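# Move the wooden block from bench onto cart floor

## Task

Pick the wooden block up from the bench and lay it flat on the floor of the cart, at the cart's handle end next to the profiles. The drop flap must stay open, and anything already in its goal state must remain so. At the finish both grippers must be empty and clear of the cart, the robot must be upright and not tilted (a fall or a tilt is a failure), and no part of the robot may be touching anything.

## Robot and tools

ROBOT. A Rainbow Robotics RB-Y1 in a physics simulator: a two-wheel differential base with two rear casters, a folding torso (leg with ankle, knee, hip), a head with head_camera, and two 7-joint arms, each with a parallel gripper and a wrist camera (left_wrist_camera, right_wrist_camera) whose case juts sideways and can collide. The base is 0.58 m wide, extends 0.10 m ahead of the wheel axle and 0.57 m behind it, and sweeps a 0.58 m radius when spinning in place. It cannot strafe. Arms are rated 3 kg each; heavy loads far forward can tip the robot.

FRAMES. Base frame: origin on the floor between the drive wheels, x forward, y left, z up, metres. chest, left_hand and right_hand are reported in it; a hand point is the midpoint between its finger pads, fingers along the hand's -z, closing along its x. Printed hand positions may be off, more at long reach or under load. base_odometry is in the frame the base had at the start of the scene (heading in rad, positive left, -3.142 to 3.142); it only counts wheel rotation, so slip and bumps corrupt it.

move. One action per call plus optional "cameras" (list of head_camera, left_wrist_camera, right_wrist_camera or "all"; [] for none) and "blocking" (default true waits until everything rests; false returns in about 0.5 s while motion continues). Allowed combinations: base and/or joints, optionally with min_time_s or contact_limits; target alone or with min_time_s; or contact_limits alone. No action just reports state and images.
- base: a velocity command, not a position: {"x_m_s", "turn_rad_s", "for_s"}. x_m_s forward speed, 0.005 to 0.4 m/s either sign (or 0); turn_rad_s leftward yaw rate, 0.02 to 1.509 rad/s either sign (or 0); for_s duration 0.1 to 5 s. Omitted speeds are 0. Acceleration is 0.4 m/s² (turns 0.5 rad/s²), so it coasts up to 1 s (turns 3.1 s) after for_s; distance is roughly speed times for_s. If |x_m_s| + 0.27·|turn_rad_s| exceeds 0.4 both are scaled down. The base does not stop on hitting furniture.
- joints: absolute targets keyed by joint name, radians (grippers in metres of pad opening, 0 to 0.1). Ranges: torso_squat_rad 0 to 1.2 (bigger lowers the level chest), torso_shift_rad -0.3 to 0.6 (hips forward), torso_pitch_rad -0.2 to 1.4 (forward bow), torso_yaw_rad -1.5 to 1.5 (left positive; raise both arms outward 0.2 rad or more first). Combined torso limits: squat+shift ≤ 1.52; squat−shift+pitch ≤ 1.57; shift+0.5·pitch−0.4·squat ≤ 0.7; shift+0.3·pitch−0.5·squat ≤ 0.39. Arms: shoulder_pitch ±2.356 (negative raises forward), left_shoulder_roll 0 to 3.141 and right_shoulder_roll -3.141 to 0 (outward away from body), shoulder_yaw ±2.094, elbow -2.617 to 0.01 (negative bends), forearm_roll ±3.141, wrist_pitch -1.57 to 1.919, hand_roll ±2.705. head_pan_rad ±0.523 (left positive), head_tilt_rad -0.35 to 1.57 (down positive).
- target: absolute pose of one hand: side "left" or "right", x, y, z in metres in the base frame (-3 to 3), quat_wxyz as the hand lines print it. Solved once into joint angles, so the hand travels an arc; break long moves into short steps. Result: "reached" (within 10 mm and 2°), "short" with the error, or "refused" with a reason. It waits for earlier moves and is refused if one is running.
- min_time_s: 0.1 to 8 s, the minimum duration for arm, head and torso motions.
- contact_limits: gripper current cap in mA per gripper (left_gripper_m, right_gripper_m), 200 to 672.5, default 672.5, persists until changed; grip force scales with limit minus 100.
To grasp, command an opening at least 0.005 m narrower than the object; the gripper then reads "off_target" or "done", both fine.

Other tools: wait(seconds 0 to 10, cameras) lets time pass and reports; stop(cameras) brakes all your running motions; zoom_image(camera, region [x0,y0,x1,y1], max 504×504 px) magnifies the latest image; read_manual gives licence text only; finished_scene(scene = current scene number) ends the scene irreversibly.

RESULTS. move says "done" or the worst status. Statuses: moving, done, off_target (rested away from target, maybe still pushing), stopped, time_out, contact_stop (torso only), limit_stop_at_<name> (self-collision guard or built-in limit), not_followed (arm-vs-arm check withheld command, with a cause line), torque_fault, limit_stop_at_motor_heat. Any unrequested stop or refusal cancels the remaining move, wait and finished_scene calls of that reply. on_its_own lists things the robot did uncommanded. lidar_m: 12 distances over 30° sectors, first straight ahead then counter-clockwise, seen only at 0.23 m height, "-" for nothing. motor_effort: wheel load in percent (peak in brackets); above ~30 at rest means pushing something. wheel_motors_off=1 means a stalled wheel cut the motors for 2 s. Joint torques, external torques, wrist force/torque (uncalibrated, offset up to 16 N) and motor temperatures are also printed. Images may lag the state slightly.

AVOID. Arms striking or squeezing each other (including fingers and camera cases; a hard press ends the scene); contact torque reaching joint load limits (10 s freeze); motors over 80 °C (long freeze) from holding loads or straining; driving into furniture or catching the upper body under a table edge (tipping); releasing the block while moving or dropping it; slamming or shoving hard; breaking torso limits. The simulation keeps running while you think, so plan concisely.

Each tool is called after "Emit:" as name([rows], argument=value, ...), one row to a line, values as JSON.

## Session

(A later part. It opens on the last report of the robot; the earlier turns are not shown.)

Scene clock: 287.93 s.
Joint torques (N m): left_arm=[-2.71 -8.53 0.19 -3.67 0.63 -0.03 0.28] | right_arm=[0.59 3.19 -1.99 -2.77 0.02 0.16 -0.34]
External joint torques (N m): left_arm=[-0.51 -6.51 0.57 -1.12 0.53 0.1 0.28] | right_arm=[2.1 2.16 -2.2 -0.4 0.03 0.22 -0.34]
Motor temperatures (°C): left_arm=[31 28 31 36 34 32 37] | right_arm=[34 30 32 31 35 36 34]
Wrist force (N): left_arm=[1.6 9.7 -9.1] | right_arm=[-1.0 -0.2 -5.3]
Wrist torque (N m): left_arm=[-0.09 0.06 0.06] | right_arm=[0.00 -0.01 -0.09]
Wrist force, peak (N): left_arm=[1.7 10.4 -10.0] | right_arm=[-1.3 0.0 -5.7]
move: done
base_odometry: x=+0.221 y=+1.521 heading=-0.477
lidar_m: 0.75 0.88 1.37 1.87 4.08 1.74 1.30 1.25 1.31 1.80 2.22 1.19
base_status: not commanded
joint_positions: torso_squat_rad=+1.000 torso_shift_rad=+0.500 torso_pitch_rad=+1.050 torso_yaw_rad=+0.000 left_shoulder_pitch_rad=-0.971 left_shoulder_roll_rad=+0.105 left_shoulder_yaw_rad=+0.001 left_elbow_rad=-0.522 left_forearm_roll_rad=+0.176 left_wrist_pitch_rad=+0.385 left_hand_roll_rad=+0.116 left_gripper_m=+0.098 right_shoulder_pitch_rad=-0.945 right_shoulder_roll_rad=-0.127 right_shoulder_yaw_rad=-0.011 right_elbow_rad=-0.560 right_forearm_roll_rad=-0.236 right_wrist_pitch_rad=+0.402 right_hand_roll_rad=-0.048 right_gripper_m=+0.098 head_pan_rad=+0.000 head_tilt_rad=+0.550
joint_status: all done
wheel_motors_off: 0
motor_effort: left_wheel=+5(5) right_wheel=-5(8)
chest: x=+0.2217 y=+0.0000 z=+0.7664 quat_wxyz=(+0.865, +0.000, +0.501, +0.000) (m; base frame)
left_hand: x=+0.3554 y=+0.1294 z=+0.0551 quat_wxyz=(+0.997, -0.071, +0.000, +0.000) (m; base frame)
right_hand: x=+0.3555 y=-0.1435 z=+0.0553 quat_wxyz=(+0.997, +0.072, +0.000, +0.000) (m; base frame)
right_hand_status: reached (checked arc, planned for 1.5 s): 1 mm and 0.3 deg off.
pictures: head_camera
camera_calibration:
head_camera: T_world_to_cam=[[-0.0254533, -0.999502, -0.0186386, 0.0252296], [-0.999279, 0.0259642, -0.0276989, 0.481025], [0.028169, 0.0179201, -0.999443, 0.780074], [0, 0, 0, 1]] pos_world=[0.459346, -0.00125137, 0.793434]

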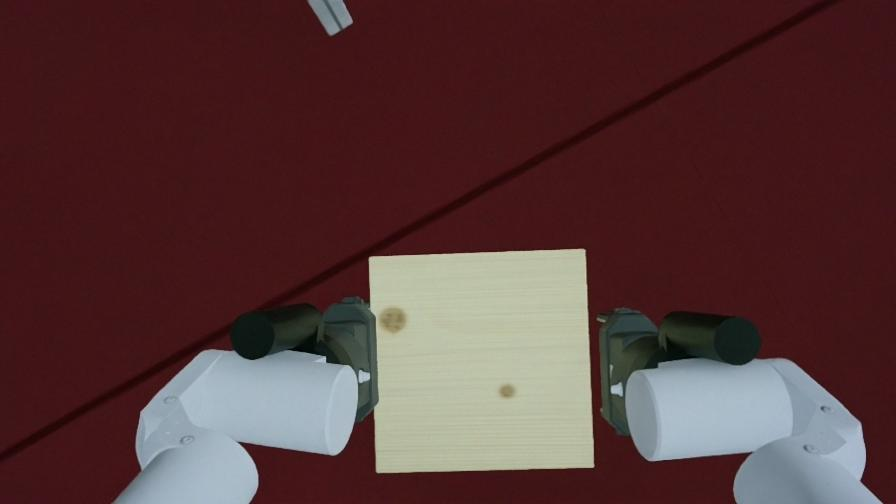

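Emit:
move(target={"side":"right","x":0.355,"y":-0.131,"z":0.056,"quat_wxyz":[0.99756,0.06976,0,0]}, cameras=["head_camera"], min_time_s=1.5)

Scene clock: 291.30 s.
Joint torques (N m): left_arm=[-2.75 -8.35 0.24 -3.71 0.63 0 0.3] | right_arm=[-2.99 4.11 -1.71 -3.05 0.19 0.22 -0.2]
External joint torques (N m): left_arm=[-0.55 -6.33 0.62 -1.16 0.53 0.13 0.3] | right_arm=[-1.33 2.48 -2.05 -0.64 0.19 0.29 -0.2]
Motor temperatures (°C): left_arm=[31 28 31 36 34 32 37] | right_arm=[34 30 32 31 35 36 34]
Wrist force (N): left_arm=[1.6 9.9 -8.9] | right_arm=[-1.0 0.1 -5.2]
Wrist torque (N m): left_arm=[-0.17 0.06 0.04] | right_arm=[-0.03 -0.05 -0.10]
Wrist force, peak (N): left_arm=[1.7 10.5 -10.3] | right_arm=[-1.2 0.5 -6.2]
move: done
base_odometry: x=+0.221 y=+1.521 heading=-0.477
lidar_m: 0.74 0.85 1.36 1.86 4.09 1.76 1.29 1.25 1.31 1.80 2.20 1.19
base_status: not commanded
joint_positions: torso_squat_rad=+1.000 torso_shift_rad=+0.500 torso_pitch_rad=+1.050 torso_yaw_rad=+0.000 left_shoulder_pitch_rad=-0.971 left_shoulder_roll_rad=+0.105 left_shoulder_yaw_rad=+0.001 left_elbow_rad=-0.522 left_forearm_roll_rad=+0.176 left_wrist_pitch_rad=+0.385 left_hand_roll_rad=+0.116 left_gripper_m=+0.098 right_shoulder_pitch_rad=-0.950 right_shoulder_roll_rad=-0.102 right_shoulder_yaw_rad=-0.018 right_elbow_rad=-0.561 right_forearm_roll_rad=-0.171 right_wrist_pitch_rad=+0.404 right_hand_roll_rad=-0.098 right_gripper_m=+0.098 head_pan_rad=+0.000 head_tilt_rad=+0.550
joint_status: all done
wheel_motors_off: 0
motor_effort: left_wheel=+4(5) right_wheel=-6(8)
chest: x=+0.2217 y=+0.0000 z=+0.7664 quat_wxyz=(+0.865, +0.000, +0.501, +0.000) (m; base frame)
left_hand: x=+0.3554 y=+0.1294 z=+0.0551 quat_wxyz=(+0.997, -0.071, +0.000, +0.000) (m; base frame)
right_hand: x=+0.3548 y=-0.1315 z=+0.0564 quat_wxyz=(+0.997, +0.072, +0.000, +0.000) (m; base frame)
right_hand_status: reached (checked arc, planned for 1.5 s): 1 mm and 0.2 deg off.
pictures: head_camera
camera_calibration:
head_camera: T_world_to_cam=[[-0.0254533, -0.999502, -0.0186386, 0.0252296], [-0.999279, 0.0259642, -0.0276989, 0.481025], [0.028169, 0.0179201, -0.999443, 0.780074], [0, 0, 0, 1]] pos_world=[0.459346, -0.00125137, 0.793434]

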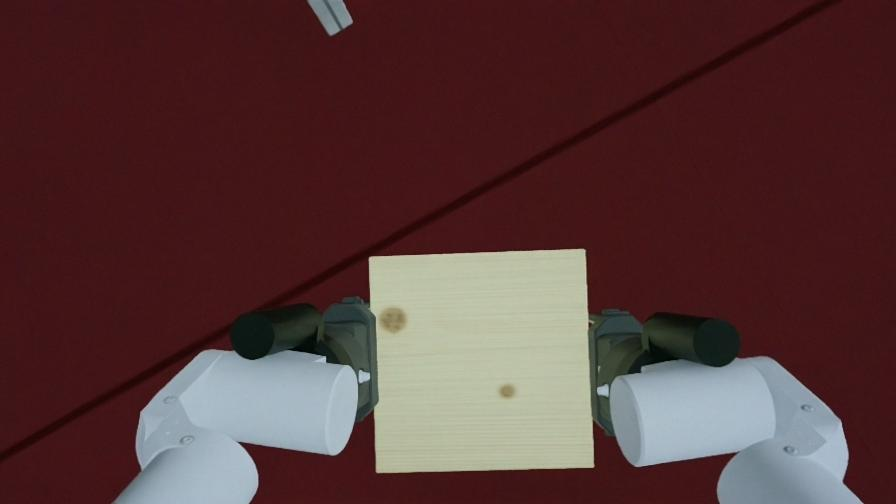

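Emit:
move(target={"side":"right","x":0.355,"y":-0.123,"z":0.056,"quat_wxyz":[0.99756,0.06976,0,0]}, cameras=["head_camera"], min_time_s=1.5)

Emit:
move(target={"side":"left","x":0.355,"y":0.122,"z":0.056,"quat_wxyz":[0.99756,-0.06976,0,0]}, cameras=["head_camera"], min_time_s=1.5)

Scene clock: 296.63 s.
Joint torques (N m): left_arm=[-2.34 -8.51 0.2 -3.77 0.71 0.06 0.35] | right_arm=[-4.2 8.63 -1.25 -1.99 -0.59 -0.43 -0.6]
External joint torques (N m): left_arm=[-0.14 -6.49 0.58 -1.22 0.61 0.19 0.35] | right_arm=[-2.37 6.62 -1.66 0.4 -0.59 -0.34 -0.6]
Motor temperatures (°C): left_arm=[31 28 31 36 34 32 37] | right_arm=[34 30 31 31 35 36 34]
Wrist force (N): left_arm=[2.0 11.5 -9.6] | right_arm=[-1.1 -5.9 -2.1]
Wrist torque (N m): left_arm=[-0.22 0.19 0.06] | right_arm=[0.10 0.22 0.22]
Wrist force, peak (N): left_arm=[2.0 11.5 -9.6] | right_arm=[-1.6 -5.7 -2.2]
move: done
base_odometry: x=+0.221 y=+1.521 heading=-0.477
lidar_m: 0.75 0.88 1.35 1.86 4.09 1.76 1.29 1.26 1.31 1.80 2.20 1.20
base_status: not commanded
joint_positions: torso_squat_rad=+1.000 torso_shift_rad=+0.500 torso_pitch_rad=+1.050 torso_yaw_rad=+0.000 left_shoulder_pitch_rad=-0.971 left_shoulder_roll_rad=+0.105 left_shoulder_yaw_rad=+0.001 left_elbow_rad=-0.522 left_forearm_roll_rad=+0.176 left_wrist_pitch_rad=+0.385 left_hand_roll_rad=+0.116 left_gripper_m=+0.098 right_shoulder_pitch_rad=-0.960 right_shoulder_roll_rad=-0.087 right_shoulder_yaw_rad=-0.022 right_elbow_rad=-0.549 right_forearm_roll_rad=-0.127 right_wrist_pitch_rad=+0.400 right_hand_roll_rad=-0.135 right_gripper_m=+0.098 head_pan_rad=+0.000 head_tilt_rad=+0.550
joint_status: all done
wheel_motors_off: 0
motor_effort: left_wheel=+4(5) right_wheel=-6(8)
chest: x=+0.2217 y=+0.0000 z=+0.7664 quat_wxyz=(+0.865, +0.000, +0.501, +0.000) (m; base frame)
left_hand: x=+0.3554 y=+0.1294 z=+0.0551 quat_wxyz=(+0.997, -0.071, +0.000, +0.000) (m; base frame)
right_hand: x=+0.3547 y=-0.1242 z=+0.0567 quat_wxyz=(+0.998, +0.070, +0.000, +0.001) (m; base frame)
right_hand_status: reached (checked arc, planned for 1.5 s): 1 mm and 0.1 deg off.
pictures: head_camera
camera_calibration:
head_camera: T_world_to_cam=[[-0.0254533, -0.999502, -0.0186386, 0.0252296], [-0.999279, 0.0259642, -0.0276989, 0.481025], [0.028169, 0.0179201, -0.999443, 0.780074], [0, 0, 0, 1]] pos_world=[0.459346, -0.00125137, 0.793434]

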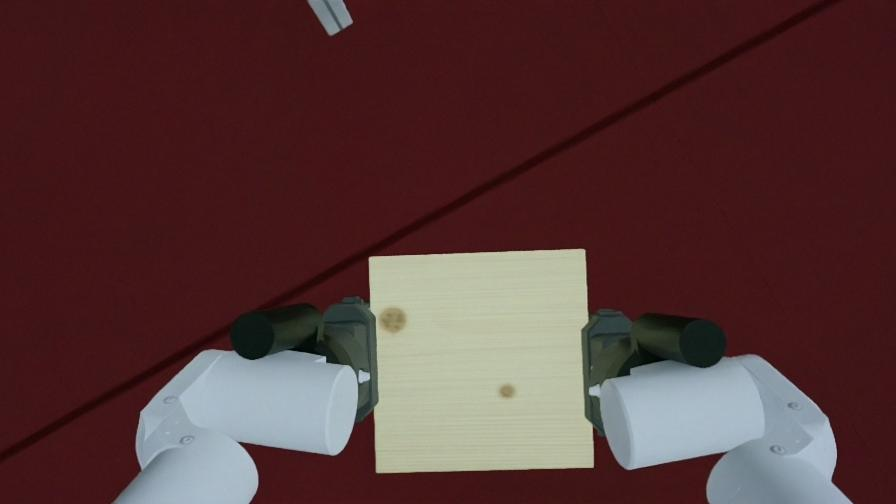

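Scene clock: 298.47 s.
Joint torques (N m): left_arm=[-6.93 -21.53 -2.03 -4.87 2.92 -0.05 0.77] | right_arm=[-4.29 10.21 -0.3 -3.55 -1.52 -0.98 -0.67]
External joint torques (N m): left_arm=[-4.69 -19.25 -1.59 -2.31 2.83 0.09 0.77] | right_arm=[-2.47 8.21 -0.71 -1.16 -1.52 -0.9 -0.67]
Motor temperatures (°C): left_arm=[31 28 31 36 34 32 37] | right_arm=[34 30 31 31 35 36 34]
Wrist force (N): left_arm=[3.9 27.0 -10.4] | right_arm=[-2.1 -13.3 2.8]
Wrist torque (N m): left_arm=[0.33 -0.09 -0.55] | right_arm=[0.31 0.35 0.55]
Wrist force, peak (N): left_arm=[3.8 27.8 -11.2] | right_arm=[-2.3 -13.5 5.8]
move: done
base_odometry: x=+0.221 y=+1.521 heading=-0.477
lidar_m: 0.76 0.87 1.36 1.85 4.08 1.74 1.30 1.25 1.31 1.80 2.20 1.19
base_status: not commanded
joint_positions: torso_squat_rad=+1.000 torso_shift_rad=+0.500 torso_pitch_rad=+1.050 torso_yaw_rad=+0.000 left_shoulder_pitch_rad=-0.972 left_shoulder_roll_rad=+0.093 left_shoulder_yaw_rad=+0.007 left_elbow_rad=-0.524 left_forearm_roll_rad=+0.130 left_wrist_pitch_rad=+0.387 left_hand_roll_rad=+0.150 left_gripper_m=+0.098 right_shoulder_pitch_rad=-0.960 right_shoulder_roll_rad=-0.087 right_shoulder_yaw_rad=-0.022 right_elbow_rad=-0.549 right_forearm_roll_rad=-0.127 right_wrist_pitch_rad=+0.400 right_hand_roll_rad=-0.135 right_gripper_m=+0.098 head_pan_rad=+0.000 head_tilt_rad=+0.550
joint_status: all done
wheel_motors_off: 0
motor_effort: left_wheel=+4(5) right_wheel=-7(8)
chest: x=+0.2217 y=+0.0000 z=+0.7664 quat_wxyz=(+0.865, +0.000, +0.501, +0.000) (m; base frame)
left_hand: x=+0.3550 y=+0.1259 z=+0.0555 quat_wxyz=(+0.998, -0.068, +0.000, +0.000) (m; base frame)
left_hand_status: reached (checked arc, planned for 1.5 s): 4 mm and 0.2 deg off.
right_hand: x=+0.3547 y=-0.1246 z=+0.0566 quat_wxyz=(+0.998, +0.070, +0.000, +0.001) (m; base frame)
pictures: head_camera
camera_calibration:
head_camera: T_world_to_cam=[[-0.0254533, -0.999502, -0.0186386, 0.0252296], [-0.999279, 0.0259642, -0.0276989, 0.481025], [0.028169, 0.0179201, -0.999443, 0.780074], [0, 0, 0, 1]] pos_world=[0.459346, -0.00125137, 0.793434]

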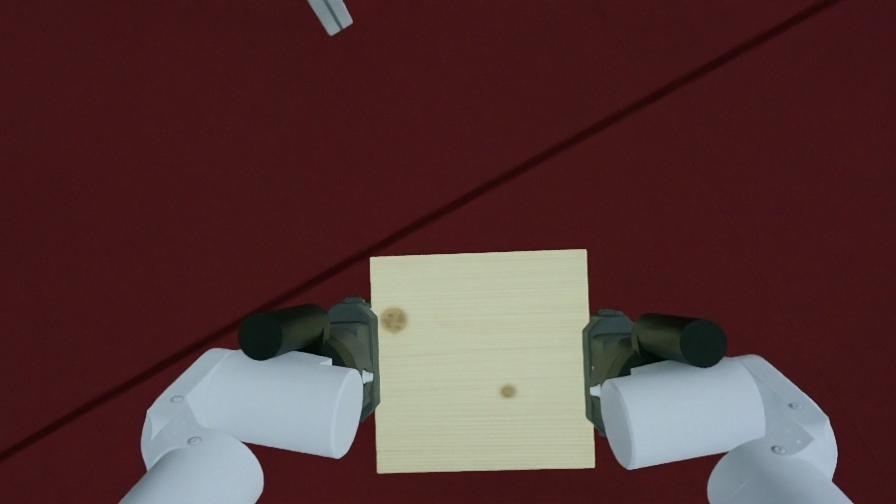

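Emit:
move(target={"side":"right","x":0.355,"y":-0.114,"z":0.056,"quat_wxyz":[0.99756,0.06976,0,0]}, cameras=[], min_time_s=1.5)

Emit:
move(target={"side":"left","x":0.355,"y":0.117,"z":0.056,"quat_wxyz":[0.99756,-0.06976,0,0]}, cameras=["head_camera"], min_time_s=1.5)

Scene clock: 301.77 s.
Joint torques (N m): left_arm=[-7.42 -23.19 -2.99 -5.03 3.82 -0.68 0.74] | right_arm=[-11.96 35.96 3.25 -5.26 -3.79 -2.41 -1.06]
External joint torques (N m): left_arm=[-5.17 -20.91 -2.56 -2.47 3.72 -0.54 0.74] | right_arm=[-9.86 33.71 2.82 -3.02 -3.8 -2.32 -1.06]
Motor temperatures (°C): left_arm=[31 28 31 36 34 32 37] | right_arm=[34 30 31 31 35 36 34]
Wrist force (N): left_arm=[2.4 32.6 -10.7] | right_arm=[-2.3 -42.8 23.0]
Wrist torque (N m): left_arm=[0.41 -0.01 -0.91] | right_arm=[1.12 0.60 0.77]
Wrist force, peak (N): left_arm=[2.2 32.3 -12.1] | right_arm=[-2.4 -43.5 24.2]
move: done
base_odometry: x=+0.221 y=+1.521 heading=-0.477
lidar_m: 0.76 0.87 1.35 1.86 4.06 1.75 1.30 1.26 1.31 1.81 2.22 1.19
base_status: not commanded
joint_positions: torso_squat_rad=+1.000 torso_shift_rad=+0.500 torso_pitch_rad=+1.050 torso_yaw_rad=+0.000 left_shoulder_pitch_rad=-0.972 left_shoulder_roll_rad=+0.094 left_shoulder_yaw_rad=+0.007 left_elbow_rad=-0.524 left_forearm_roll_rad=+0.129 left_wrist_pitch_rad=+0.387 left_hand_roll_rad=+0.150 left_gripper_m=+0.098 right_shoulder_pitch_rad=-0.983 right_shoulder_roll_rad=-0.077 right_shoulder_yaw_rad=-0.028 right_elbow_rad=-0.507 right_forearm_roll_rad=-0.079 right_wrist_pitch_rad=+0.382 right_hand_roll_rad=-0.178 right_gripper_m=+0.098 head_pan_rad=+0.000 head_tilt_rad=+0.550
joint_status: all done
wheel_motors_off: 0
motor_effort: left_wheel=+4(5) right_wheel=-3(8)
chest: x=+0.2216 y=+0.0001 z=+0.7665 quat_wxyz=(+0.865, +0.000, +0.501, +0.000) (m; base frame)
left_hand: x=+0.3551 y=+0.1259 z=+0.0555 quat_wxyz=(+0.998, -0.068, +0.000, -0.001) (m; base frame)
right_hand: x=+0.3545 y=-0.1212 z=+0.0555 quat_wxyz=(+0.998, +0.065, +0.000, +0.000) (m; base frame)
right_hand_status: reached (checked arc, planned for 1.5 s): 7 mm and 0.6 deg off.
pictures: none
No camera images: "cameras" was empty.

Scene clock: 303.60 s.
Joint torques (N m): left_arm=[-10.51 -34.71 -4.84 -4.84 5.64 -2.24 1.67] | right_arm=[-12.02 35.86 3.71 -6.52 -4.16 -2.46 -0.89]
External joint torques (N m): left_arm=[-8.19 -32.28 -4.38 -2.3 5.55 -2.1 1.68] | right_arm=[-9.92 33.61 3.28 -4.28 -4.16 -2.37 -0.89]
Motor temperatures (°C): left_arm=[31 28 31 36 34 32 37] | right_arm=[34 30 31 31 35 36 34]
Wrist force (N): left_arm=[5.8 45.9 7.3] | right_arm=[-2.2 -46.6 15.5]
Wrist torque (N m): left_arm=[0.62 0.64 -1.35] | right_arm=[1.04 0.50 0.65]
Wrist force, peak (N): left_arm=[5.5 46.7 7.0] | right_arm=[-2.2 -47.4 15.4]
move: done
base_odometry: x=+0.221 y=+1.521 heading=-0.477
lidar_m: 0.74 0.88 1.36 1.87 4.09 1.76 1.30 1.26 1.30 1.80 2.21 1.18
base_status: not commanded
joint_positions: torso_squat_rad=+1.000 torso_shift_rad=+0.500 torso_pitch_rad=+1.049 torso_yaw_rad=+0.000 left_shoulder_pitch_rad=-0.976 left_shoulder_roll_rad=+0.086 left_shoulder_yaw_rad=+0.011 left_elbow_rad=-0.519 left_forearm_roll_rad=+0.100 left_wrist_pitch_rad=+0.387 left_hand_roll_rad=+0.174 left_gripper_m=+0.098 right_shoulder_pitch_rad=-0.983 right_shoulder_roll_rad=-0.077 right_shoulder_yaw_rad=-0.028 right_elbow_rad=-0.506 right_forearm_roll_rad=-0.079 right_wrist_pitch_rad=+0.382 right_hand_roll_rad=-0.178 right_gripper_m=+0.098 head_pan_rad=+0.000 head_tilt_rad=+0.550
joint_status: all done
wheel_motors_off: 0
motor_effort: left_wheel=+3(4) right_wheel=-6(7)
chest: x=+0.2216 y=+0.0001 z=+0.7665 quat_wxyz=(+0.865, +0.000, +0.501, +0.000) (m; base frame)
left_hand: x=+0.3549 y=+0.1237 z=+0.0557 quat_wxyz=(+0.998, -0.066, +0.000, -0.001) (m; base frame)
left_hand_status: reached (checked arc, planned for 1.5 s): 7 mm and 0.5 deg off.
right_hand: x=+0.3545 y=-0.1211 z=+0.0556 quat_wxyz=(+0.998, +0.065, +0.001, +0.000) (m; base frame)
pictures: head_camera
camera_calibration:
head_camera: T_world_to_cam=[[-0.0255443, -0.999505, -0.0183526, 0.0250459], [-0.999263, 0.026056, -0.0282032, 0.481225], [0.0286675, 0.0176187, -0.999434, 0.780143], [0, 0, 0, 1]] pos_world=[0.459145, -0.00125033, 0.793733]

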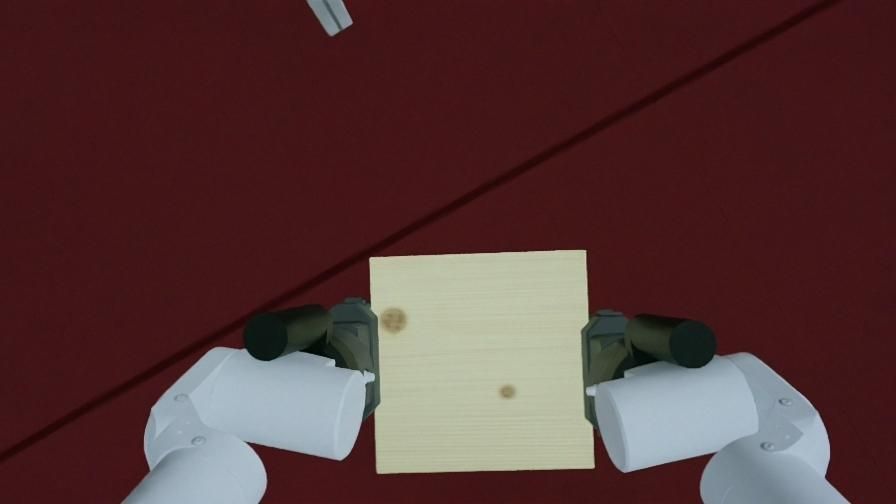

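Emit:
move(joints={"torso_squat_rad":0.95}, min_time_s=2)

Scene clock: 307.17 s.
Joint torques (N m): left_arm=[-11.15 -34.8 -4.97 -7.18 5.82 -1.6 1.61] | right_arm=[-12.01 35.37 4.13 -7.77 -4.18 -2.4 -1.05]
External joint torques (N m): left_arm=[-8.88 -32.35 -4.51 -4.66 5.73 -1.46 1.61] | right_arm=[-9.94 33.1 3.7 -5.55 -4.19 -2.31 -1.05]
Motor temperatures (°C): left_arm=[31 29 31 36 34 32 37] | right_arm=[34 31 31 31 35 36 34]
Wrist force (N): left_arm=[3.0 46.5 -20.6] | right_arm=[-3.2 -42.1 -3.8]
Wrist torque (N m): left_arm=[0.88 -0.22 -1.16] | right_arm=[0.65 0.41 0.76]
Wrist force, peak (N): left_arm=[3.2 47.3 -20.8] | right_arm=[-2.9 -47.4 15.1]
move: done
base_odometry: x=+0.221 y=+1.521 heading=-0.477
lidar_m: 0.75 0.87 1.36 1.87 4.09 1.75 1.29 1.25 1.31 1.82 2.06 1.19
base_status: not commanded
joint_positions: torso_squat_rad=+0.950 torso_shift_rad=+0.500 torso_pitch_rad=+1.051 torso_yaw_rad=+0.000 left_shoulder_pitch_rad=-0.976 left_shoulder_roll_rad=+0.086 left_shoulder_yaw_rad=+0.012 left_elbow_rad=-0.518 left_forearm_roll_rad=+0.100 left_wrist_pitch_rad=+0.386 left_hand_roll_rad=+0.174 left_gripper_m=+0.098 right_shoulder_pitch_rad=-0.983 right_shoulder_roll_rad=-0.077 right_shoulder_yaw_rad=-0.028 right_elbow_rad=-0.506 right_forearm_roll_rad=-0.079 right_wrist_pitch_rad=+0.382 right_hand_roll_rad=-0.178 right_gripper_m=+0.098 head_pan_rad=+0.000 head_tilt_rad=+0.550
joint_status: all done
wheel_motors_off: 0
motor_effort: left_wheel=+4(5) right_wheel=-6(6)
chest: x=+0.2358 y=+0.0001 z=+0.7916 quat_wxyz=(+0.865, +0.000, +0.502, +0.000) (m; base frame)
left_hand: x=+0.3680 y=+0.1239 z=+0.0805 quat_wxyz=(+0.998, -0.066, +0.001, +0.000) (m; base frame)
right_hand: x=+0.3677 y=-0.1211 z=+0.0804 quat_wxyz=(+0.998, +0.065, +0.001, +0.000) (m; base frame)
pictures: head_camera, left_wrist_camera, right_wrist_camera
camera_calibration:
head_camera: T_world_to_cam=[[-0.0255654, -0.999503, -0.0184224, 0.0259315], [-0.999296, 0.0260577, -0.0270008, 0.495245], [0.0274675, 0.0177191, -0.999466, 0.805016], [0, 0, 0, 1]] pos_world=[0.473448, -0.00125058, 0.818436]
left_wrist_camera: T_world_to_cam=[[0.999598, 0.0245007, -0.0142753, -0.370346], [0.0282633, -0.820161, 0.571435, 0.0743041], [0.00229251, -0.571608, -0.820523, 0.208481], [0, 0, 0, 1]] pos_world=[0.367619, 0.189185, 0.123317]
right_wrist_camera: T_world_to_cam=[[-0.999289, -0.0260859, -0.0272337, 0.365199], [-0.0373164, 0.788241, 0.614234, 0.0868255], [0.00544387, 0.614813, -0.788654, 0.207977], [0, 0, 0, 1]] pos_world=[0.367047, -0.18678, 0.120636]

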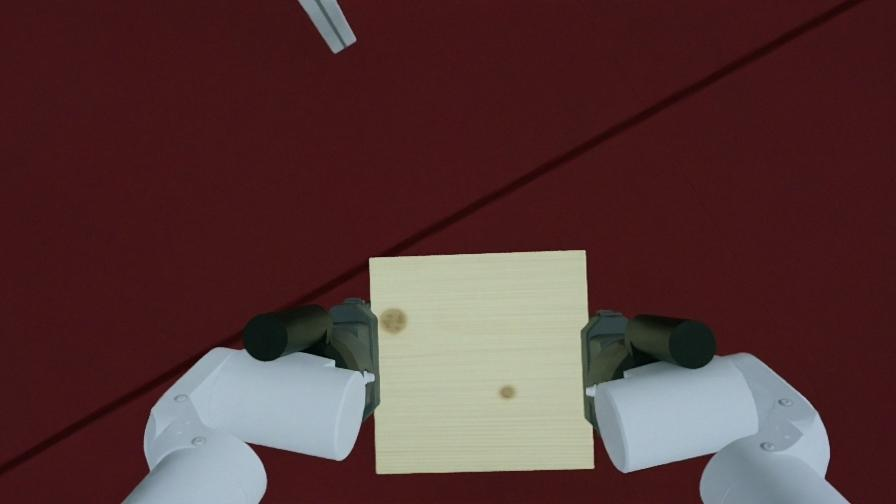

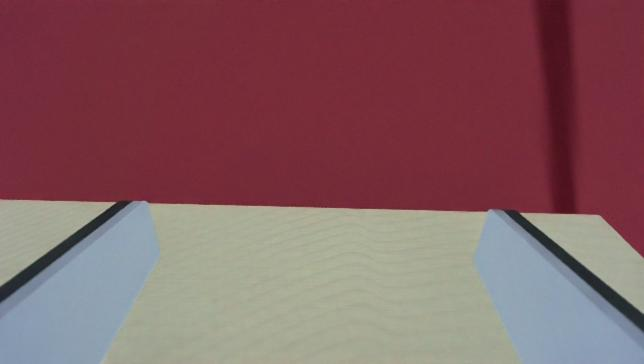

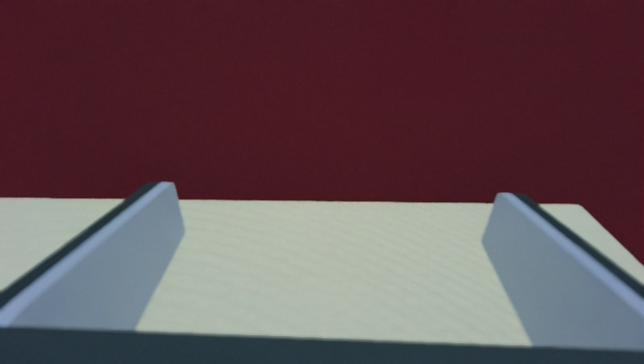

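Emit:
move(joints={"torso_squat_rad":0.85,"torso_shift_rad":0.45}, min_time_s=3, cameras=[])

Emit:
move(base={"x_m_s":-0.12,"for_s":3}, cameras=["head_camera"])

Emit:
move(joints={"torso_squat_rad":0.5,"torso_shift_rad":0.2,"torso_pitch_rad":0.75}, min_time_s=4, cameras=["head_camera","right_wrist_camera"])

Scene clock: 317.73 s.
Joint torques (N m): left_arm=[-10.8 -34.67 -4.91 -7.26 5.81 -1.54 1.51] | right_arm=[-12.03 35.87 3.51 -7.79 -4.26 -2.38 -0.97]
External joint torques (N m): left_arm=[-8.53 -32.23 -4.45 -4.74 5.72 -1.4 1.51] | right_arm=[-9.97 33.6 3.08 -5.57 -4.27 -2.29 -0.97]
Motor temperatures (°C): left_arm=[31 29 31 36 34 32 37] | right_arm=[34 32 31 31 36 36 34]
Wrist force (N): left_arm=[3.2 46.0 -20.8] | right_arm=[-3.5 -42.6 -4.3]
Wrist torque (N m): left_arm=[1.01 -0.13 -1.19] | right_arm=[0.73 0.40 0.81]
Wrist force, peak (N): left_arm=[3.6 47.6 -21.0] | right_arm=[-3.9 -42.9 -4.5]
move: done
base_odometry: x=+0.221 y=+1.521 heading=-0.477
lidar_m: 0.73 0.86 1.37 1.87 4.08 1.75 1.30 1.25 1.31 1.79 2.05 1.19
base_status: not commanded
joint_positions: torso_squat_rad=+0.850 torso_shift_rad=+0.450 torso_pitch_rad=+1.051 torso_yaw_rad=+0.000 left_shoulder_pitch_rad=-0.976 left_shoulder_roll_rad=+0.086 left_shoulder_yaw_rad=+0.012 left_elbow_rad=-0.518 left_forearm_roll_rad=+0.100 left_wrist_pitch_rad=+0.386 left_hand_roll_rad=+0.174 left_gripper_m=+0.098 right_shoulder_pitch_rad=-0.983 right_shoulder_roll_rad=-0.077 right_shoulder_yaw_rad=-0.028 right_elbow_rad=-0.506 right_forearm_roll_rad=-0.079 right_wrist_pitch_rad=+0.382 right_hand_roll_rad=-0.178 right_gripper_m=+0.098 head_pan_rad=+0.000 head_tilt_rad=+0.550
joint_status: all done
wheel_motors_off: 0
motor_effort: left_wheel=+5(5) right_wheel=-6(7)
chest: x=+0.2416 y=+0.0001 z=+0.8502 quat_wxyz=(+0.865, +0.000, +0.502, +0.000) (m; base frame)
left_hand: x=+0.3738 y=+0.1239 z=+0.1391 quat_wxyz=(+0.998, -0.066, +0.001, +0.000) (m; base frame)
right_hand: x=+0.3734 y=-0.1211 z=+0.1391 quat_wxyz=(+0.998, +0.065, +0.001, +0.000) (m; base frame)
pictures: none
No camera images: "cameras" was empty.

Scene clock: 321.43 s.
Joint torques (N m): left_arm=[-12.32 -34.33 -4.98 -7.91 5.76 -1.69 1.54] | right_arm=[-13.51 34.92 3.9 -8.5 -4.25 -2.58 -1.01]
External joint torques (N m): left_arm=[-10.06 -31.88 -4.52 -5.39 5.67 -1.55 1.54] | right_arm=[-11.45 32.64 3.47 -6.29 -4.26 -2.5 -1.01]
Motor temperatures (°C): left_arm=[31 29 31 36 35 32 37] | right_arm=[34 32 31 31 36 36 34]
Wrist force (N): left_arm=[2.8 46.6 -20.8] | right_arm=[-3.3 -41.4 -4.1]
Wrist torque (N m): left_arm=[0.94 -0.18 -1.23] | right_arm=[0.59 0.44 0.82]
Wrist force, peak (N): left_arm=[4.9 47.0 -21.5] | right_arm=[-1.7 -43.0 -4.5]
move: done
base_odometry: x=-0.099 y=+1.686 heading=-0.477
lidar_m: 1.09 1.60 1.70 2.36 3.50 1.32 0.96 0.94 0.96 1.35 3.80 1.54
base_status: done (sent for 3 of 3 s)
joint_positions: torso_squat_rad=+0.850 torso_shift_rad=+0.450 torso_pitch_rad=+1.051 torso_yaw_rad=+0.000 left_shoulder_pitch_rad=-0.976 left_shoulder_roll_rad=+0.086 left_shoulder_yaw_rad=+0.012 left_elbow_rad=-0.518 left_forearm_roll_rad=+0.100 left_wrist_pitch_rad=+0.386 left_hand_roll_rad=+0.174 left_gripper_m=+0.098 right_shoulder_pitch_rad=-0.983 right_shoulder_roll_rad=-0.077 right_shoulder_yaw_rad=-0.028 right_elbow_rad=-0.506 right_forearm_roll_rad=-0.079 right_wrist_pitch_rad=+0.382 right_hand_roll_rad=-0.178 right_gripper_m=+0.098 head_pan_rad=+0.000 head_tilt_rad=+0.550
joint_status: not commanded
wheel_motors_off: 0
motor_effort: left_wheel=+4(16) right_wheel=-3(32)
chest: x=+0.2415 y=+0.0001 z=+0.8503 quat_wxyz=(+0.865, +0.000, +0.501, +0.000) (m; base frame)
left_hand: x=+0.3735 y=+0.1239 z=+0.1392 quat_wxyz=(+0.998, -0.066, +0.001, +0.000) (m; base frame)
right_hand: x=+0.3731 y=-0.1210 z=+0.1391 quat_wxyz=(+0.998, +0.065, +0.002, +0.000) (m; base frame)
pictures: head_camera
camera_calibration:
head_camera: T_world_to_cam=[[-0.0255635, -0.999503, -0.0184249, 0.0271599], [-0.999293, 0.0260577, -0.0271008, 0.502612], [0.0275675, 0.0177191, -0.999463, 0.863478], [0, 0, 0, 1]] pos_world=[0.479148, -0.00125058, 0.877136]

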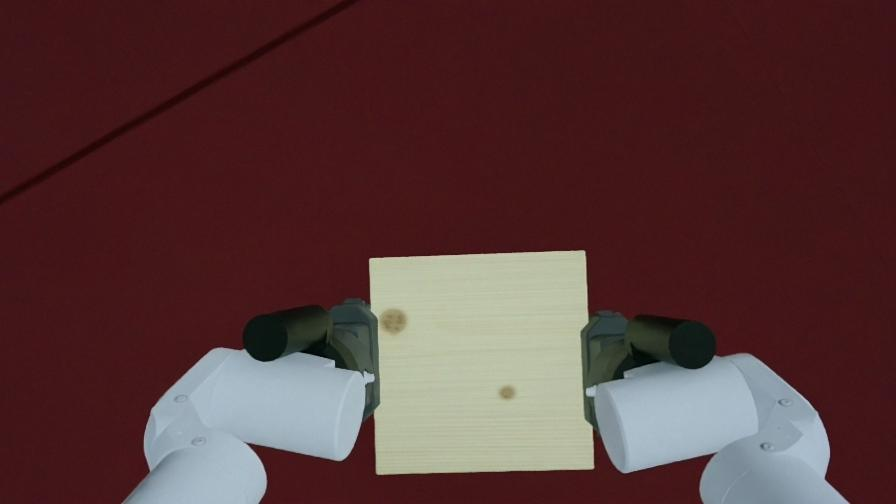

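Scene clock: 325.73 s.
Joint torques (N m): left_arm=[-20.29 -31.47 -4.86 -11.3 5.86 -2.78 1.47] | right_arm=[-21.7 32.3 3.56 -12.21 -4.26 -3.73 -0.93]
External joint torques (N m): left_arm=[-10.31 -31.45 -4.81 -5.88 5.81 -2.06 1.49] | right_arm=[-12.03 32.43 3.39 -7.21 -4.36 -3.1 -0.95]
Motor temperatures (°C): left_arm=[31 29 31 36 35 32 37] | right_arm=[34 32 31 31 36 36 34]
Wrist force (N): left_arm=[-1.5 46.5 -19.6] | right_arm=[-8.1 -41.3 -3.7]
Wrist torque (N m): left_arm=[0.79 -0.15 -1.07] | right_arm=[0.61 0.28 0.74]
Wrist force, peak (N): left_arm=[2.9 47.2 -21.1] | right_arm=[-8.8 -41.8 -4.2]
move: done
base_odometry: x=-0.099 y=+1.686 heading=-0.477
lidar_m: 1.10 1.59 1.69 2.36 3.50 1.30 0.97 0.93 0.98 1.37 3.79 1.53
base_status: not commanded
joint_positions: torso_squat_rad=+0.500 torso_shift_rad=+0.200 torso_pitch_rad=+0.751 torso_yaw_rad=+0.000 left_shoulder_pitch_rad=-0.976 left_shoulder_roll_rad=+0.086 left_shoulder_yaw_rad=+0.012 left_elbow_rad=-0.518 left_forearm_roll_rad=+0.100 left_wrist_pitch_rad=+0.387 left_hand_roll_rad=+0.174 left_gripper_m=+0.098 right_shoulder_pitch_rad=-0.983 right_shoulder_roll_rad=-0.077 right_shoulder_yaw_rad=-0.028 right_elbow_rad=-0.506 right_forearm_roll_rad=-0.079 right_wrist_pitch_rad=+0.382 right_hand_roll_rad=-0.178 right_gripper_m=+0.098 head_pan_rad=+0.000 head_tilt_rad=+0.550
joint_status: all done
wheel_motors_off: 0
motor_effort: left_wheel=+4(5) right_wheel=-3(5)
chest: x=+0.1053 y=+0.0001 z=+1.1088 quat_wxyz=(+0.930, +0.000, +0.367, +0.000) (m; base frame)
left_hand: x=+0.4412 y=+0.1240 z=+0.4683 quat_wxyz=(+0.987, -0.065, -0.148, -0.010) (m; base frame)
right_hand: x=+0.4408 y=-0.1210 z=+0.4681 quat_wxyz=(+0.987, +0.064, -0.147, +0.010) (m; base frame)
pictures: head_camera, right_wrist_camera
camera_calibration:
head_camera: T_world_to_cam=[[-0.0189854, -0.999503, -0.0251513, 0.0352062], [-0.946741, 0.0260593, -0.32094, 0.693734], [0.321436, 0.0177186, -0.946766, 1.03626], [0, 0, 0, 1]] pos_world=[0.324364, -0.00125058, 1.20463]
right_wrist_camera: T_world_to_cam=[[-0.94699, -0.0260227, -0.320208, 0.562954], [-0.21644, 0.788242, 0.576045, -0.0518267], [0.237411, 0.614815, -0.75209, 0.393909], [0, 0, 0, 1]] pos_world=[0.428376, -0.18668, 0.506372]

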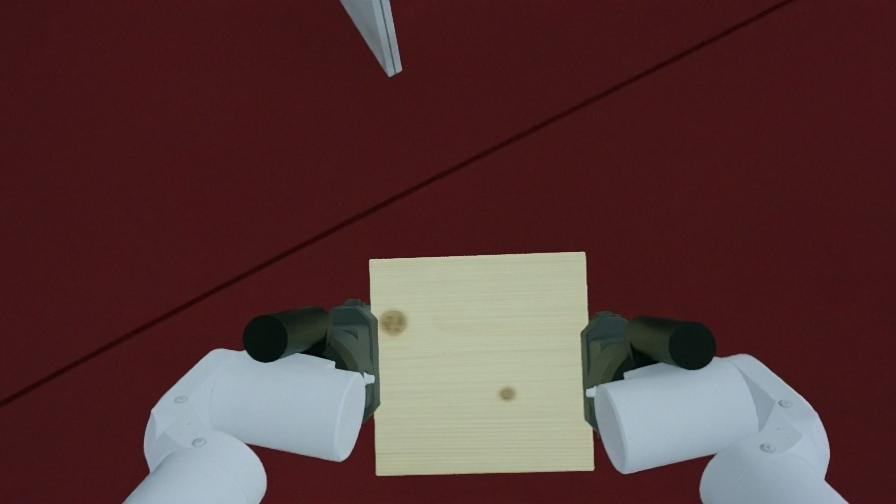

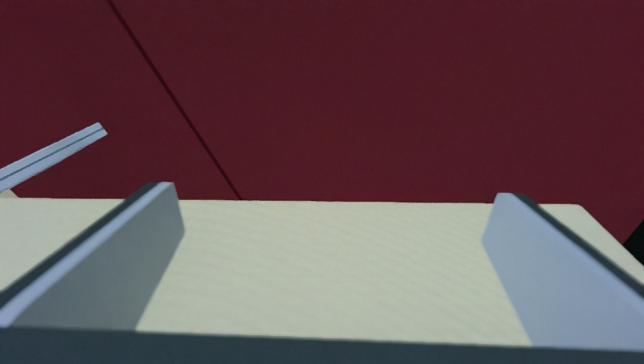

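Emit:
move(base={"turn_rad_s":-0.4,"for_s":2.735}, cameras=[])

Emit:
move(base={"x_m_s":0.3,"for_s":4.0}, cameras=["head_camera"])

Emit:
move(base={"x_m_s":0.3,"for_s":2.35}, cameras=[])

Emit:
move(base={"turn_rad_s":0.4,"for_s":3.927}, joints={"head_tilt_rad":0.2}, cameras=["head_camera"])

Scene clock: 332.60 s.
Joint torques (N m): left_arm=[-20.6 -31.48 -4.78 -11.71 5.81 -2.72 1.45] | right_arm=[-22.09 31.28 3.72 -12.61 -4.18 -3.72 -0.88]
External joint torques (N m): left_arm=[-10.63 -31.46 -4.73 -6.3 5.75 -2.01 1.46] | right_arm=[-12.42 31.4 3.55 -7.61 -4.29 -3.08 -0.89]
Motor temperatures (°C): left_arm=[31 30 31 36 35 32 37] | right_arm=[34 33 31 31 36 37 34]
Wrist force (N): left_arm=[-1.7 46.7 -20.0] | right_arm=[-9.0 -42.0 -4.2]
Wrist torque (N m): left_arm=[0.92 -0.11 -1.12] | right_arm=[0.65 0.26 0.80]
Wrist force, peak (N): left_arm=[-0.8 47.7 -20.8] | right_arm=[-8.8 -43.3 -3.8]
move: done
base_odometry: x=-0.099 y=+1.686 heading=-1.569
lidar_m: 3.12 1.54 1.09 1.32 1.66 2.23 3.90 1.39 0.99 0.93 0.96 1.27
base_status: done (sent for 2.73 of 2.73 s)
joint_positions: torso_squat_rad=+0.500 torso_shift_rad=+0.200 torso_pitch_rad=+0.751 torso_yaw_rad=+0.000 left_shoulder_pitch_rad=-0.975 left_shoulder_roll_rad=+0.086 left_shoulder_yaw_rad=+0.012 left_elbow_rad=-0.518 left_forearm_roll_rad=+0.100 left_wrist_pitch_rad=+0.387 left_hand_roll_rad=+0.174 left_gripper_m=+0.098 right_shoulder_pitch_rad=-0.983 right_shoulder_roll_rad=-0.076 right_shoulder_yaw_rad=-0.028 right_elbow_rad=-0.506 right_forearm_roll_rad=-0.079 right_wrist_pitch_rad=+0.382 right_hand_roll_rad=-0.178 right_gripper_m=+0.098 head_pan_rad=+0.000 head_tilt_rad=+0.550
joint_status: not commanded
wheel_motors_off: 0
motor_effort: left_wheel=+15(36) right_wheel=-6(36)
chest: x=+0.1053 y=+0.0001 z=+1.1088 quat_wxyz=(+0.930, +0.000, +0.367, +0.000) (m; base frame)
left_hand: x=+0.4410 y=+0.1240 z=+0.4682 quat_wxyz=(+0.987, -0.065, -0.147, -0.010) (m; base frame)
right_hand: x=+0.4407 y=-0.1208 z=+0.4680 quat_wxyz=(+0.987, +0.064, -0.147, +0.010) (m; base frame)
pictures: none
No camera images: "cameras" was empty.

Scene clock: 337.63 s.
Joint torques (N m): left_arm=[-21.03 -31.31 -4.83 -12.2 5.8 -3.06 1.37] | right_arm=[-22.69 30.91 3.46 -12.7 -4.05 -3.91 -0.89]
External joint torques (N m): left_arm=[-11.06 -31.28 -4.77 -6.78 5.74 -2.35 1.38] | right_arm=[-13.03 31.03 3.29 -7.7 -4.16 -3.27 -0.91]
Motor temperatures (°C): left_arm=[31 30 31 36 35 33 37] | right_arm=[34 33 31 31 36 37 34]
Wrist force (N): left_arm=[-1.7 46.8 -19.9] | right_arm=[-8.1 -42.3 -3.7]
Wrist torque (N m): left_arm=[0.91 -0.14 -1.23] | right_arm=[0.68 0.34 0.73]
Wrist force, peak (N): left_arm=[-1.2 47.9 -20.0] | right_arm=[-8.5 -43.4 -4.0]
move: done
base_odometry: x=-0.098 y=+0.486 heading=-1.569
lidar_m: 2.95 1.34 1.00 1.06 1.32 2.29 4.16 1.33 0.93 0.89 0.91 1.19
base_status: done (sent for 4 of 4 s)
joint_positions: torso_squat_rad=+0.500 torso_shift_rad=+0.200 torso_pitch_rad=+0.751 torso_yaw_rad=+0.000 left_shoulder_pitch_rad=-0.975 left_shoulder_roll_rad=+0.086 left_shoulder_yaw_rad=+0.012 left_elbow_rad=-0.518 left_forearm_roll_rad=+0.100 left_wrist_pitch_rad=+0.387 left_hand_roll_rad=+0.174 left_gripper_m=+0.098 right_shoulder_pitch_rad=-0.983 right_shoulder_roll_rad=-0.076 right_shoulder_yaw_rad=-0.028 right_elbow_rad=-0.506 right_forearm_roll_rad=-0.079 right_wrist_pitch_rad=+0.382 right_hand_roll_rad=-0.178 right_gripper_m=+0.098 head_pan_rad=+0.000 head_tilt_rad=+0.550
joint_status: not commanded
wheel_motors_off: 0
motor_effort: left_wheel=-1(45) right_wheel=+0(25)
chest: x=+0.1054 y=+0.0001 z=+1.1088 quat_wxyz=(+0.930, +0.000, +0.367, +0.000) (m; base frame)
left_hand: x=+0.4410 y=+0.1240 z=+0.4682 quat_wxyz=(+0.987, -0.065, -0.147, -0.010) (m; base frame)
right_hand: x=+0.4405 y=-0.1208 z=+0.4680 quat_wxyz=(+0.987, +0.064, -0.147, +0.010) (m; base frame)
pictures: head_camera
camera_calibration:
head_camera: T_world_to_cam=[[-0.0189547, -0.999502, -0.0252464, 0.0353124], [-0.946742, 0.0260607, -0.320937, 0.693826], [0.321435, 0.0178186, -0.946764, 1.03622], [0, 0, 0, 1]] pos_world=[0.324464, -0.00125082, 1.20463]

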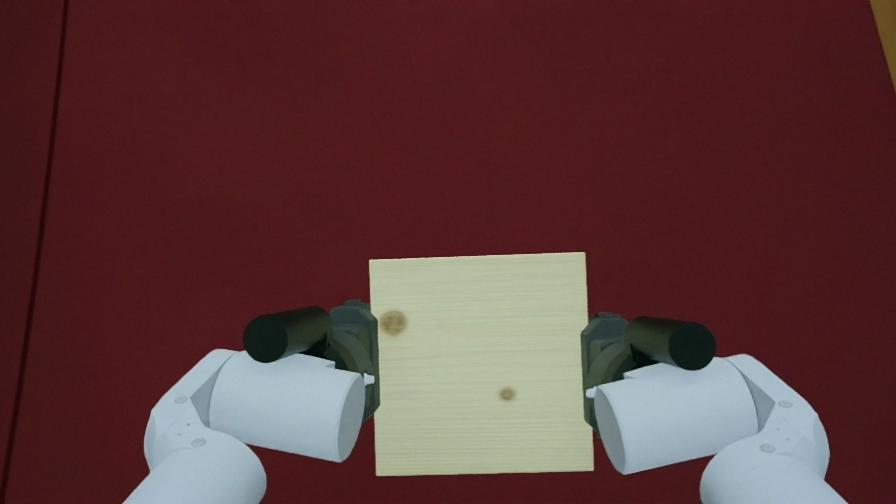

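Scene clock: 341.07 s.
Joint torques (N m): left_arm=[-21.01 -31.27 -4.68 -12.31 5.76 -3.02 1.51] | right_arm=[-23.27 30.85 3.6 -12.88 -4.2 -3.8 -1.03]
External joint torques (N m): left_arm=[-11.04 -31.24 -4.62 -6.9 5.7 -2.31 1.53] | right_arm=[-13.61 30.97 3.43 -7.89 -4.3 -3.17 -1.04]
Motor temperatures (°C): left_arm=[31 30 31 36 35 33 37] | right_arm=[34 33 31 31 36 37 34]
Wrist force (N): left_arm=[-2.8 47.8 -19.2] | right_arm=[-7.8 -42.0 -3.7]
Wrist torque (N m): left_arm=[0.80 -0.27 -1.20] | right_arm=[0.66 0.39 0.75]
Wrist force, peak (N): left_arm=[-1.6 47.7 -20.8] | right_arm=[-8.3 -42.8 -4.3]
move: done
base_odometry: x=-0.097 y=-0.224 heading=-1.569
lidar_m: 2.86 2.56 0.98 0.92 0.94 1.86 3.99 1.28 0.90 0.86 0.87 1.16
base_status: done (sent for 2.37 of 2.37 s)
joint_positions: torso_squat_rad=+0.500 torso_shift_rad=+0.200 torso_pitch_rad=+0.751 torso_yaw_rad=+0.000 left_shoulder_pitch_rad=-0.975 left_shoulder_roll_rad=+0.086 left_shoulder_yaw_rad=+0.012 left_elbow_rad=-0.518 left_forearm_roll_rad=+0.100 left_wrist_pitch_rad=+0.387 left_hand_roll_rad=+0.174 left_gripper_m=+0.098 right_shoulder_pitch_rad=-0.983 right_shoulder_roll_rad=-0.076 right_shoulder_yaw_rad=-0.028 right_elbow_rad=-0.506 right_forearm_roll_rad=-0.079 right_wrist_pitch_rad=+0.382 right_hand_roll_rad=-0.178 right_gripper_m=+0.098 head_pan_rad=+0.000 head_tilt_rad=+0.550
joint_status: not commanded
wheel_motors_off: 0
motor_effort: left_wheel=+1(22) right_wheel=+0(24)
chest: x=+0.1054 y=+0.0001 z=+1.1088 quat_wxyz=(+0.930, +0.000, +0.367, +0.000) (m; base frame)
left_hand: x=+0.4410 y=+0.1240 z=+0.4682 quat_wxyz=(+0.987, -0.065, -0.147, -0.010) (m; base frame)
right_hand: x=+0.4405 y=-0.1208 z=+0.4679 quat_wxyz=(+0.987, +0.064, -0.147, +0.010) (m; base frame)
pictures: none
No camera images: "cameras" was empty.

Scene clock: 346.17 s.
Joint torques (N m): left_arm=[-21.03 -31.42 -4.97 -12.21 5.78 -3.05 1.41] | right_arm=[-23.22 31 3.29 -12.9 -4.22 -3.7 -0.95]
External joint torques (N m): left_arm=[-11.06 -31.39 -4.92 -6.79 5.73 -2.34 1.42] | right_arm=[-13.56 31.12 3.12 -7.91 -4.33 -3.06 -0.96]
Motor temperatures (°C): left_arm=[31 30 31 37 35 33 37] | right_arm=[35 33 31 31 36 37 34]
Wrist force (N): left_arm=[-3.2 47.2 -20.1] | right_arm=[-8.1 -42.2 -3.8]
Wrist torque (N m): left_arm=[0.89 -0.29 -1.25] | right_arm=[0.69 0.41 0.74]
Wrist force, peak (N): left_arm=[-1.7 48.1 -20.1] | right_arm=[-8.4 -43.2 -3.8]
move: done
base_odometry: x=-0.097 y=-0.224 heading=+0.003
lidar_m: 0.92 0.97 1.85 3.75 1.23 0.89 0.85 0.89 1.19 3.02 2.50 0.98
base_status: done (sent for 3.93 of 3.93 s)
joint_positions: torso_squat_rad=+0.500 torso_shift_rad=+0.200 torso_pitch_rad=+0.751 torso_yaw_rad=+0.000 left_shoulder_pitch_rad=-0.975 left_shoulder_roll_rad=+0.086 left_shoulder_yaw_rad=+0.012 left_elbow_rad=-0.518 left_forearm_roll_rad=+0.100 left_wrist_pitch_rad=+0.387 left_hand_roll_rad=+0.174 left_gripper_m=+0.098 right_shoulder_pitch_rad=-0.983 right_shoulder_roll_rad=-0.076 right_shoulder_yaw_rad=-0.028 right_elbow_rad=-0.506 right_forearm_roll_rad=-0.079 right_wrist_pitch_rad=+0.382 right_hand_roll_rad=-0.178 right_gripper_m=+0.098 head_pan_rad=+0.000 head_tilt_rad=+0.200
joint_status: all done
wheel_motors_off: 0
motor_effort: left_wheel=-5(34) right_wheel=+14(29)
chest: x=+0.1054 y=+0.0001 z=+1.1088 quat_wxyz=(+0.930, +0.000, +0.367, +0.000) (m; base frame)
left_hand: x=+0.4410 y=+0.1240 z=+0.4682 quat_wxyz=(+0.987, -0.065, -0.147, -0.010) (m; base frame)
right_hand: x=+0.4405 y=-0.1208 z=+0.4680 quat_wxyz=(+0.987, +0.064, -0.147, +0.010) (m; base frame)
pictures: head_camera
camera_calibration:
head_camera: T_world_to_cam=[[-0.00907356, -0.999504, -0.0301516, 0.0388415], [-0.779344, 0.025961, -0.626058, 1.02904], [0.62653, 0.0178179, -0.779193, 0.749731], [0, 0, 0, 1]] pos_world=[0.332596, -0.00125112, 1.22959]

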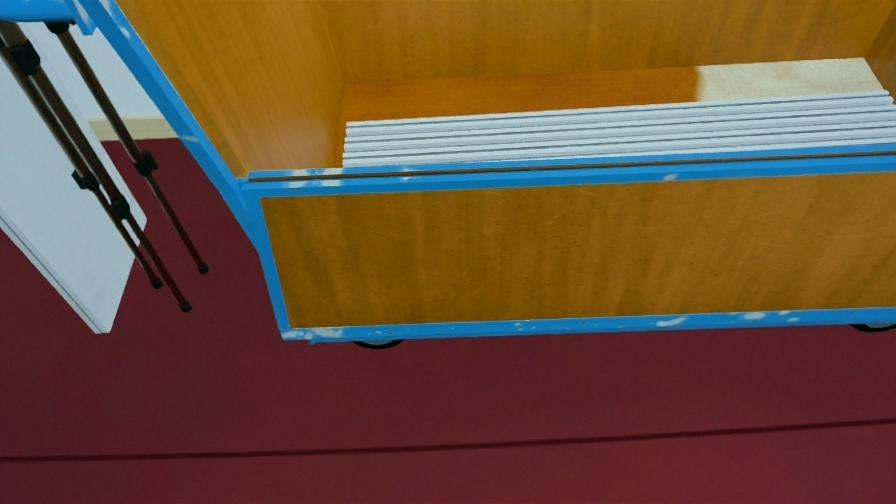

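Emit:
move(joints={"torso_squat_rad":0.15,"torso_shift_rad":0.1,"torso_pitch_rad":0.3,"head_tilt_rad":0.7}, min_time_s=4, cameras=["head_camera"])

Emit:
move(base={"x_m_s":0.15,"for_s":3.3}, cameras=["head_camera","left_wrist_camera"])

Scene clock: 366.63 s.
Joint torques (N m): left_arm=[-31.69 -27.44 -4.27 -16.51 5.72 -4.52 1.44] | right_arm=[-34.21 26.87 3.34 -17.98 -3.98 -5.33 -0.91]
External joint torques (N m): left_arm=[-12.01 -30.97 -4.82 -7.71 5.72 -3.08 1.47] | right_arm=[-14.93 30.5 3.58 -9.71 -4.22 -3.99 -0.95]
Motor temperatures (°C): left_arm=[32 30 31 37 35 33 37] | right_arm=[35 33 31 32 36 37 34]
Wrist force (N): left_arm=[-9.1 46.0 -16.7] | right_arm=[-15.1 -40.9 -0.7]
Wrist torque (N m): left_arm=[0.85 -0.20 -1.05] | right_arm=[0.67 0.14 0.70]
Wrist force, peak (N): left_arm=[-2.3 48.1 -20.4] | right_arm=[-15.0 -41.8 0.0]
move: done
base_odometry: x=-0.097 y=-0.224 heading=+0.003
lidar_m: 0.92 0.96 1.84 3.75 1.24 0.88 0.84 0.89 1.20 3.01 2.51 0.97
base_status: not commanded
joint_positions: torso_squat_rad=+0.150 torso_shift_rad=+0.100 torso_pitch_rad=+0.301 torso_yaw_rad=+0.000 left_shoulder_pitch_rad=-0.975 left_shoulder_roll_rad=+0.086 left_shoulder_yaw_rad=+0.012 left_elbow_rad=-0.518 left_forearm_roll_rad=+0.100 left_wrist_pitch_rad=+0.387 left_hand_roll_rad=+0.174 left_gripper_m=+0.098 right_shoulder_pitch_rad=-0.982 right_shoulder_roll_rad=-0.076 right_shoulder_yaw_rad=-0.028 right_elbow_rad=-0.505 right_forearm_roll_rad=-0.079 right_wrist_pitch_rad=+0.382 right_hand_roll_rad=-0.178 right_gripper_m=+0.098 head_pan_rad=+0.000 head_tilt_rad=+0.700
joint_status: all done
wheel_motors_off: 0
motor_effort: left_wheel=-5(8) right_wheel=+15(17)
chest: x=-0.0669 y=+0.0001 z=+1.2647 quat_wxyz=(+0.989, +0.000, +0.150, +0.000) (m; base frame)
left_hand: x=+0.5135 y=+0.1241 z=+0.8334 quat_wxyz=(+0.929, -0.061, -0.363, -0.024) (m; base frame)
right_hand: x=+0.5133 y=-0.1209 z=+0.8330 quat_wxyz=(+0.930, +0.061, -0.363, +0.024) (m; base frame)
pictures: head_camera
camera_calibration:
head_camera: T_world_to_cam=[[-0.0105709, -0.999504, -0.0296626, 0.0422419], [-0.809717, 0.0259619, -0.586246, 0.912122], [0.586726, 0.0178212, -0.80959, 1.11057], [0, 0, 0, 1]] pos_world=[0.0874056, -0.00125112, 1.43509]

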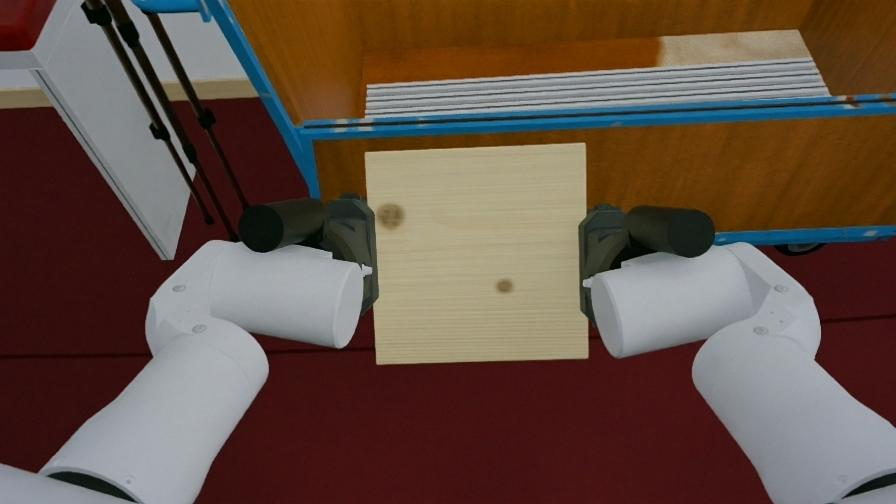

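Scene clock: 370.63 s.
Joint torques (N m): left_arm=[-32.62 -26.98 -4.07 -17.17 5.8 -4.82 1.42] | right_arm=[-35.8 26.74 3.53 -18.52 -4 -5.45 -0.89]
External joint torques (N m): left_arm=[-12.94 -30.51 -4.62 -8.38 5.8 -3.38 1.46] | right_arm=[-16.53 30.38 3.77 -10.25 -4.24 -4.11 -0.92]
Motor temperatures (°C): left_arm=[32 30 31 37 35 33 37] | right_arm=[35 33 31 32 36 37 34]
Wrist force (N): left_arm=[-9.2 46.2 -16.6] | right_arm=[-14.3 -41.5 0.0]
Wrist torque (N m): left_arm=[0.86 -0.24 -1.16] | right_arm=[0.72 0.21 0.70]
Wrist force, peak (N): left_arm=[-9.1 46.8 -16.1] | right_arm=[-15.7 -42.0 0.7]
move: done
base_odometry: x=+0.398 y=-0.222 heading=+0.003
lidar_m: 0.43 0.45 0.97 4.33 1.96 1.41 1.33 1.38 1.86 4.74 0.64 0.45
base_status: done (sent for 3.3 of 3.3 s)
joint_positions: torso_squat_rad=+0.150 torso_shift_rad=+0.100 torso_pitch_rad=+0.301 torso_yaw_rad=+0.000 left_shoulder_pitch_rad=-0.975 left_shoulder_roll_rad=+0.086 left_shoulder_yaw_rad=+0.012 left_elbow_rad=-0.517 left_forearm_roll_rad=+0.100 left_wrist_pitch_rad=+0.387 left_hand_roll_rad=+0.174 left_gripper_m=+0.098 right_shoulder_pitch_rad=-0.982 right_shoulder_roll_rad=-0.076 right_shoulder_yaw_rad=-0.028 right_elbow_rad=-0.505 right_forearm_roll_rad=-0.079 right_wrist_pitch_rad=+0.382 right_hand_roll_rad=-0.178 right_gripper_m=+0.098 head_pan_rad=+0.000 head_tilt_rad=+0.700
joint_status: not commanded
wheel_motors_off: 0
motor_effort: left_wheel=+3(33) right_wheel=-3(47)
chest: x=-0.0669 y=+0.0001 z=+1.2647 quat_wxyz=(+0.989, +0.000, +0.150, +0.000) (m; base frame)
left_hand: x=+0.5134 y=+0.1241 z=+0.8332 quat_wxyz=(+0.929, -0.061, -0.363, -0.024) (m; base frame)
right_hand: x=+0.5131 y=-0.1209 z=+0.8327 quat_wxyz=(+0.930, +0.060, -0.363, +0.024) (m; base frame)
pictures: head_camera, left_wrist_camera
camera_calibration:
head_camera: T_world_to_cam=[[-0.0105726, -0.999504, -0.0296585, 0.0422362], [-0.80975, 0.0259599, -0.5862, 0.912058], [0.586679, 0.0178184, -0.809623, 1.11062], [0, 0, 0, 1]] pos_world=[0.0874057, -0.00125112, 1.43509]
left_wrist_camera: T_world_to_cam=[[0.743122, 0.02478, 0.668696, -0.94226], [-0.367199, -0.820312, 0.438467, -0.0460343], [0.559405, -0.57138, -0.600493, 0.356501], [0, 0, 0, 1]] pos_world=[0.483883, 0.189284, 0.864347]

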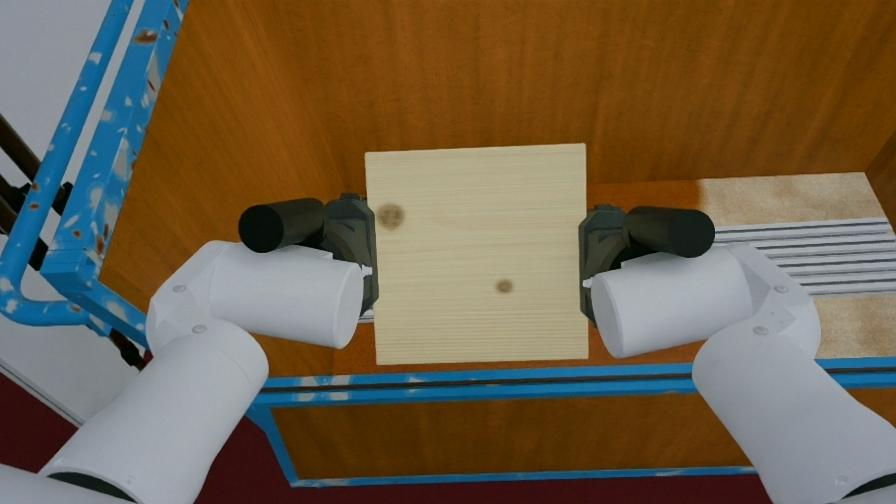

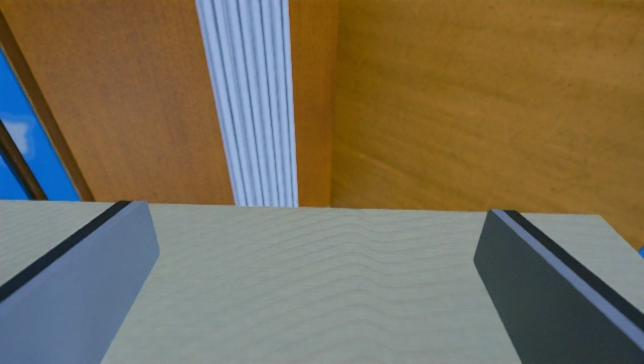

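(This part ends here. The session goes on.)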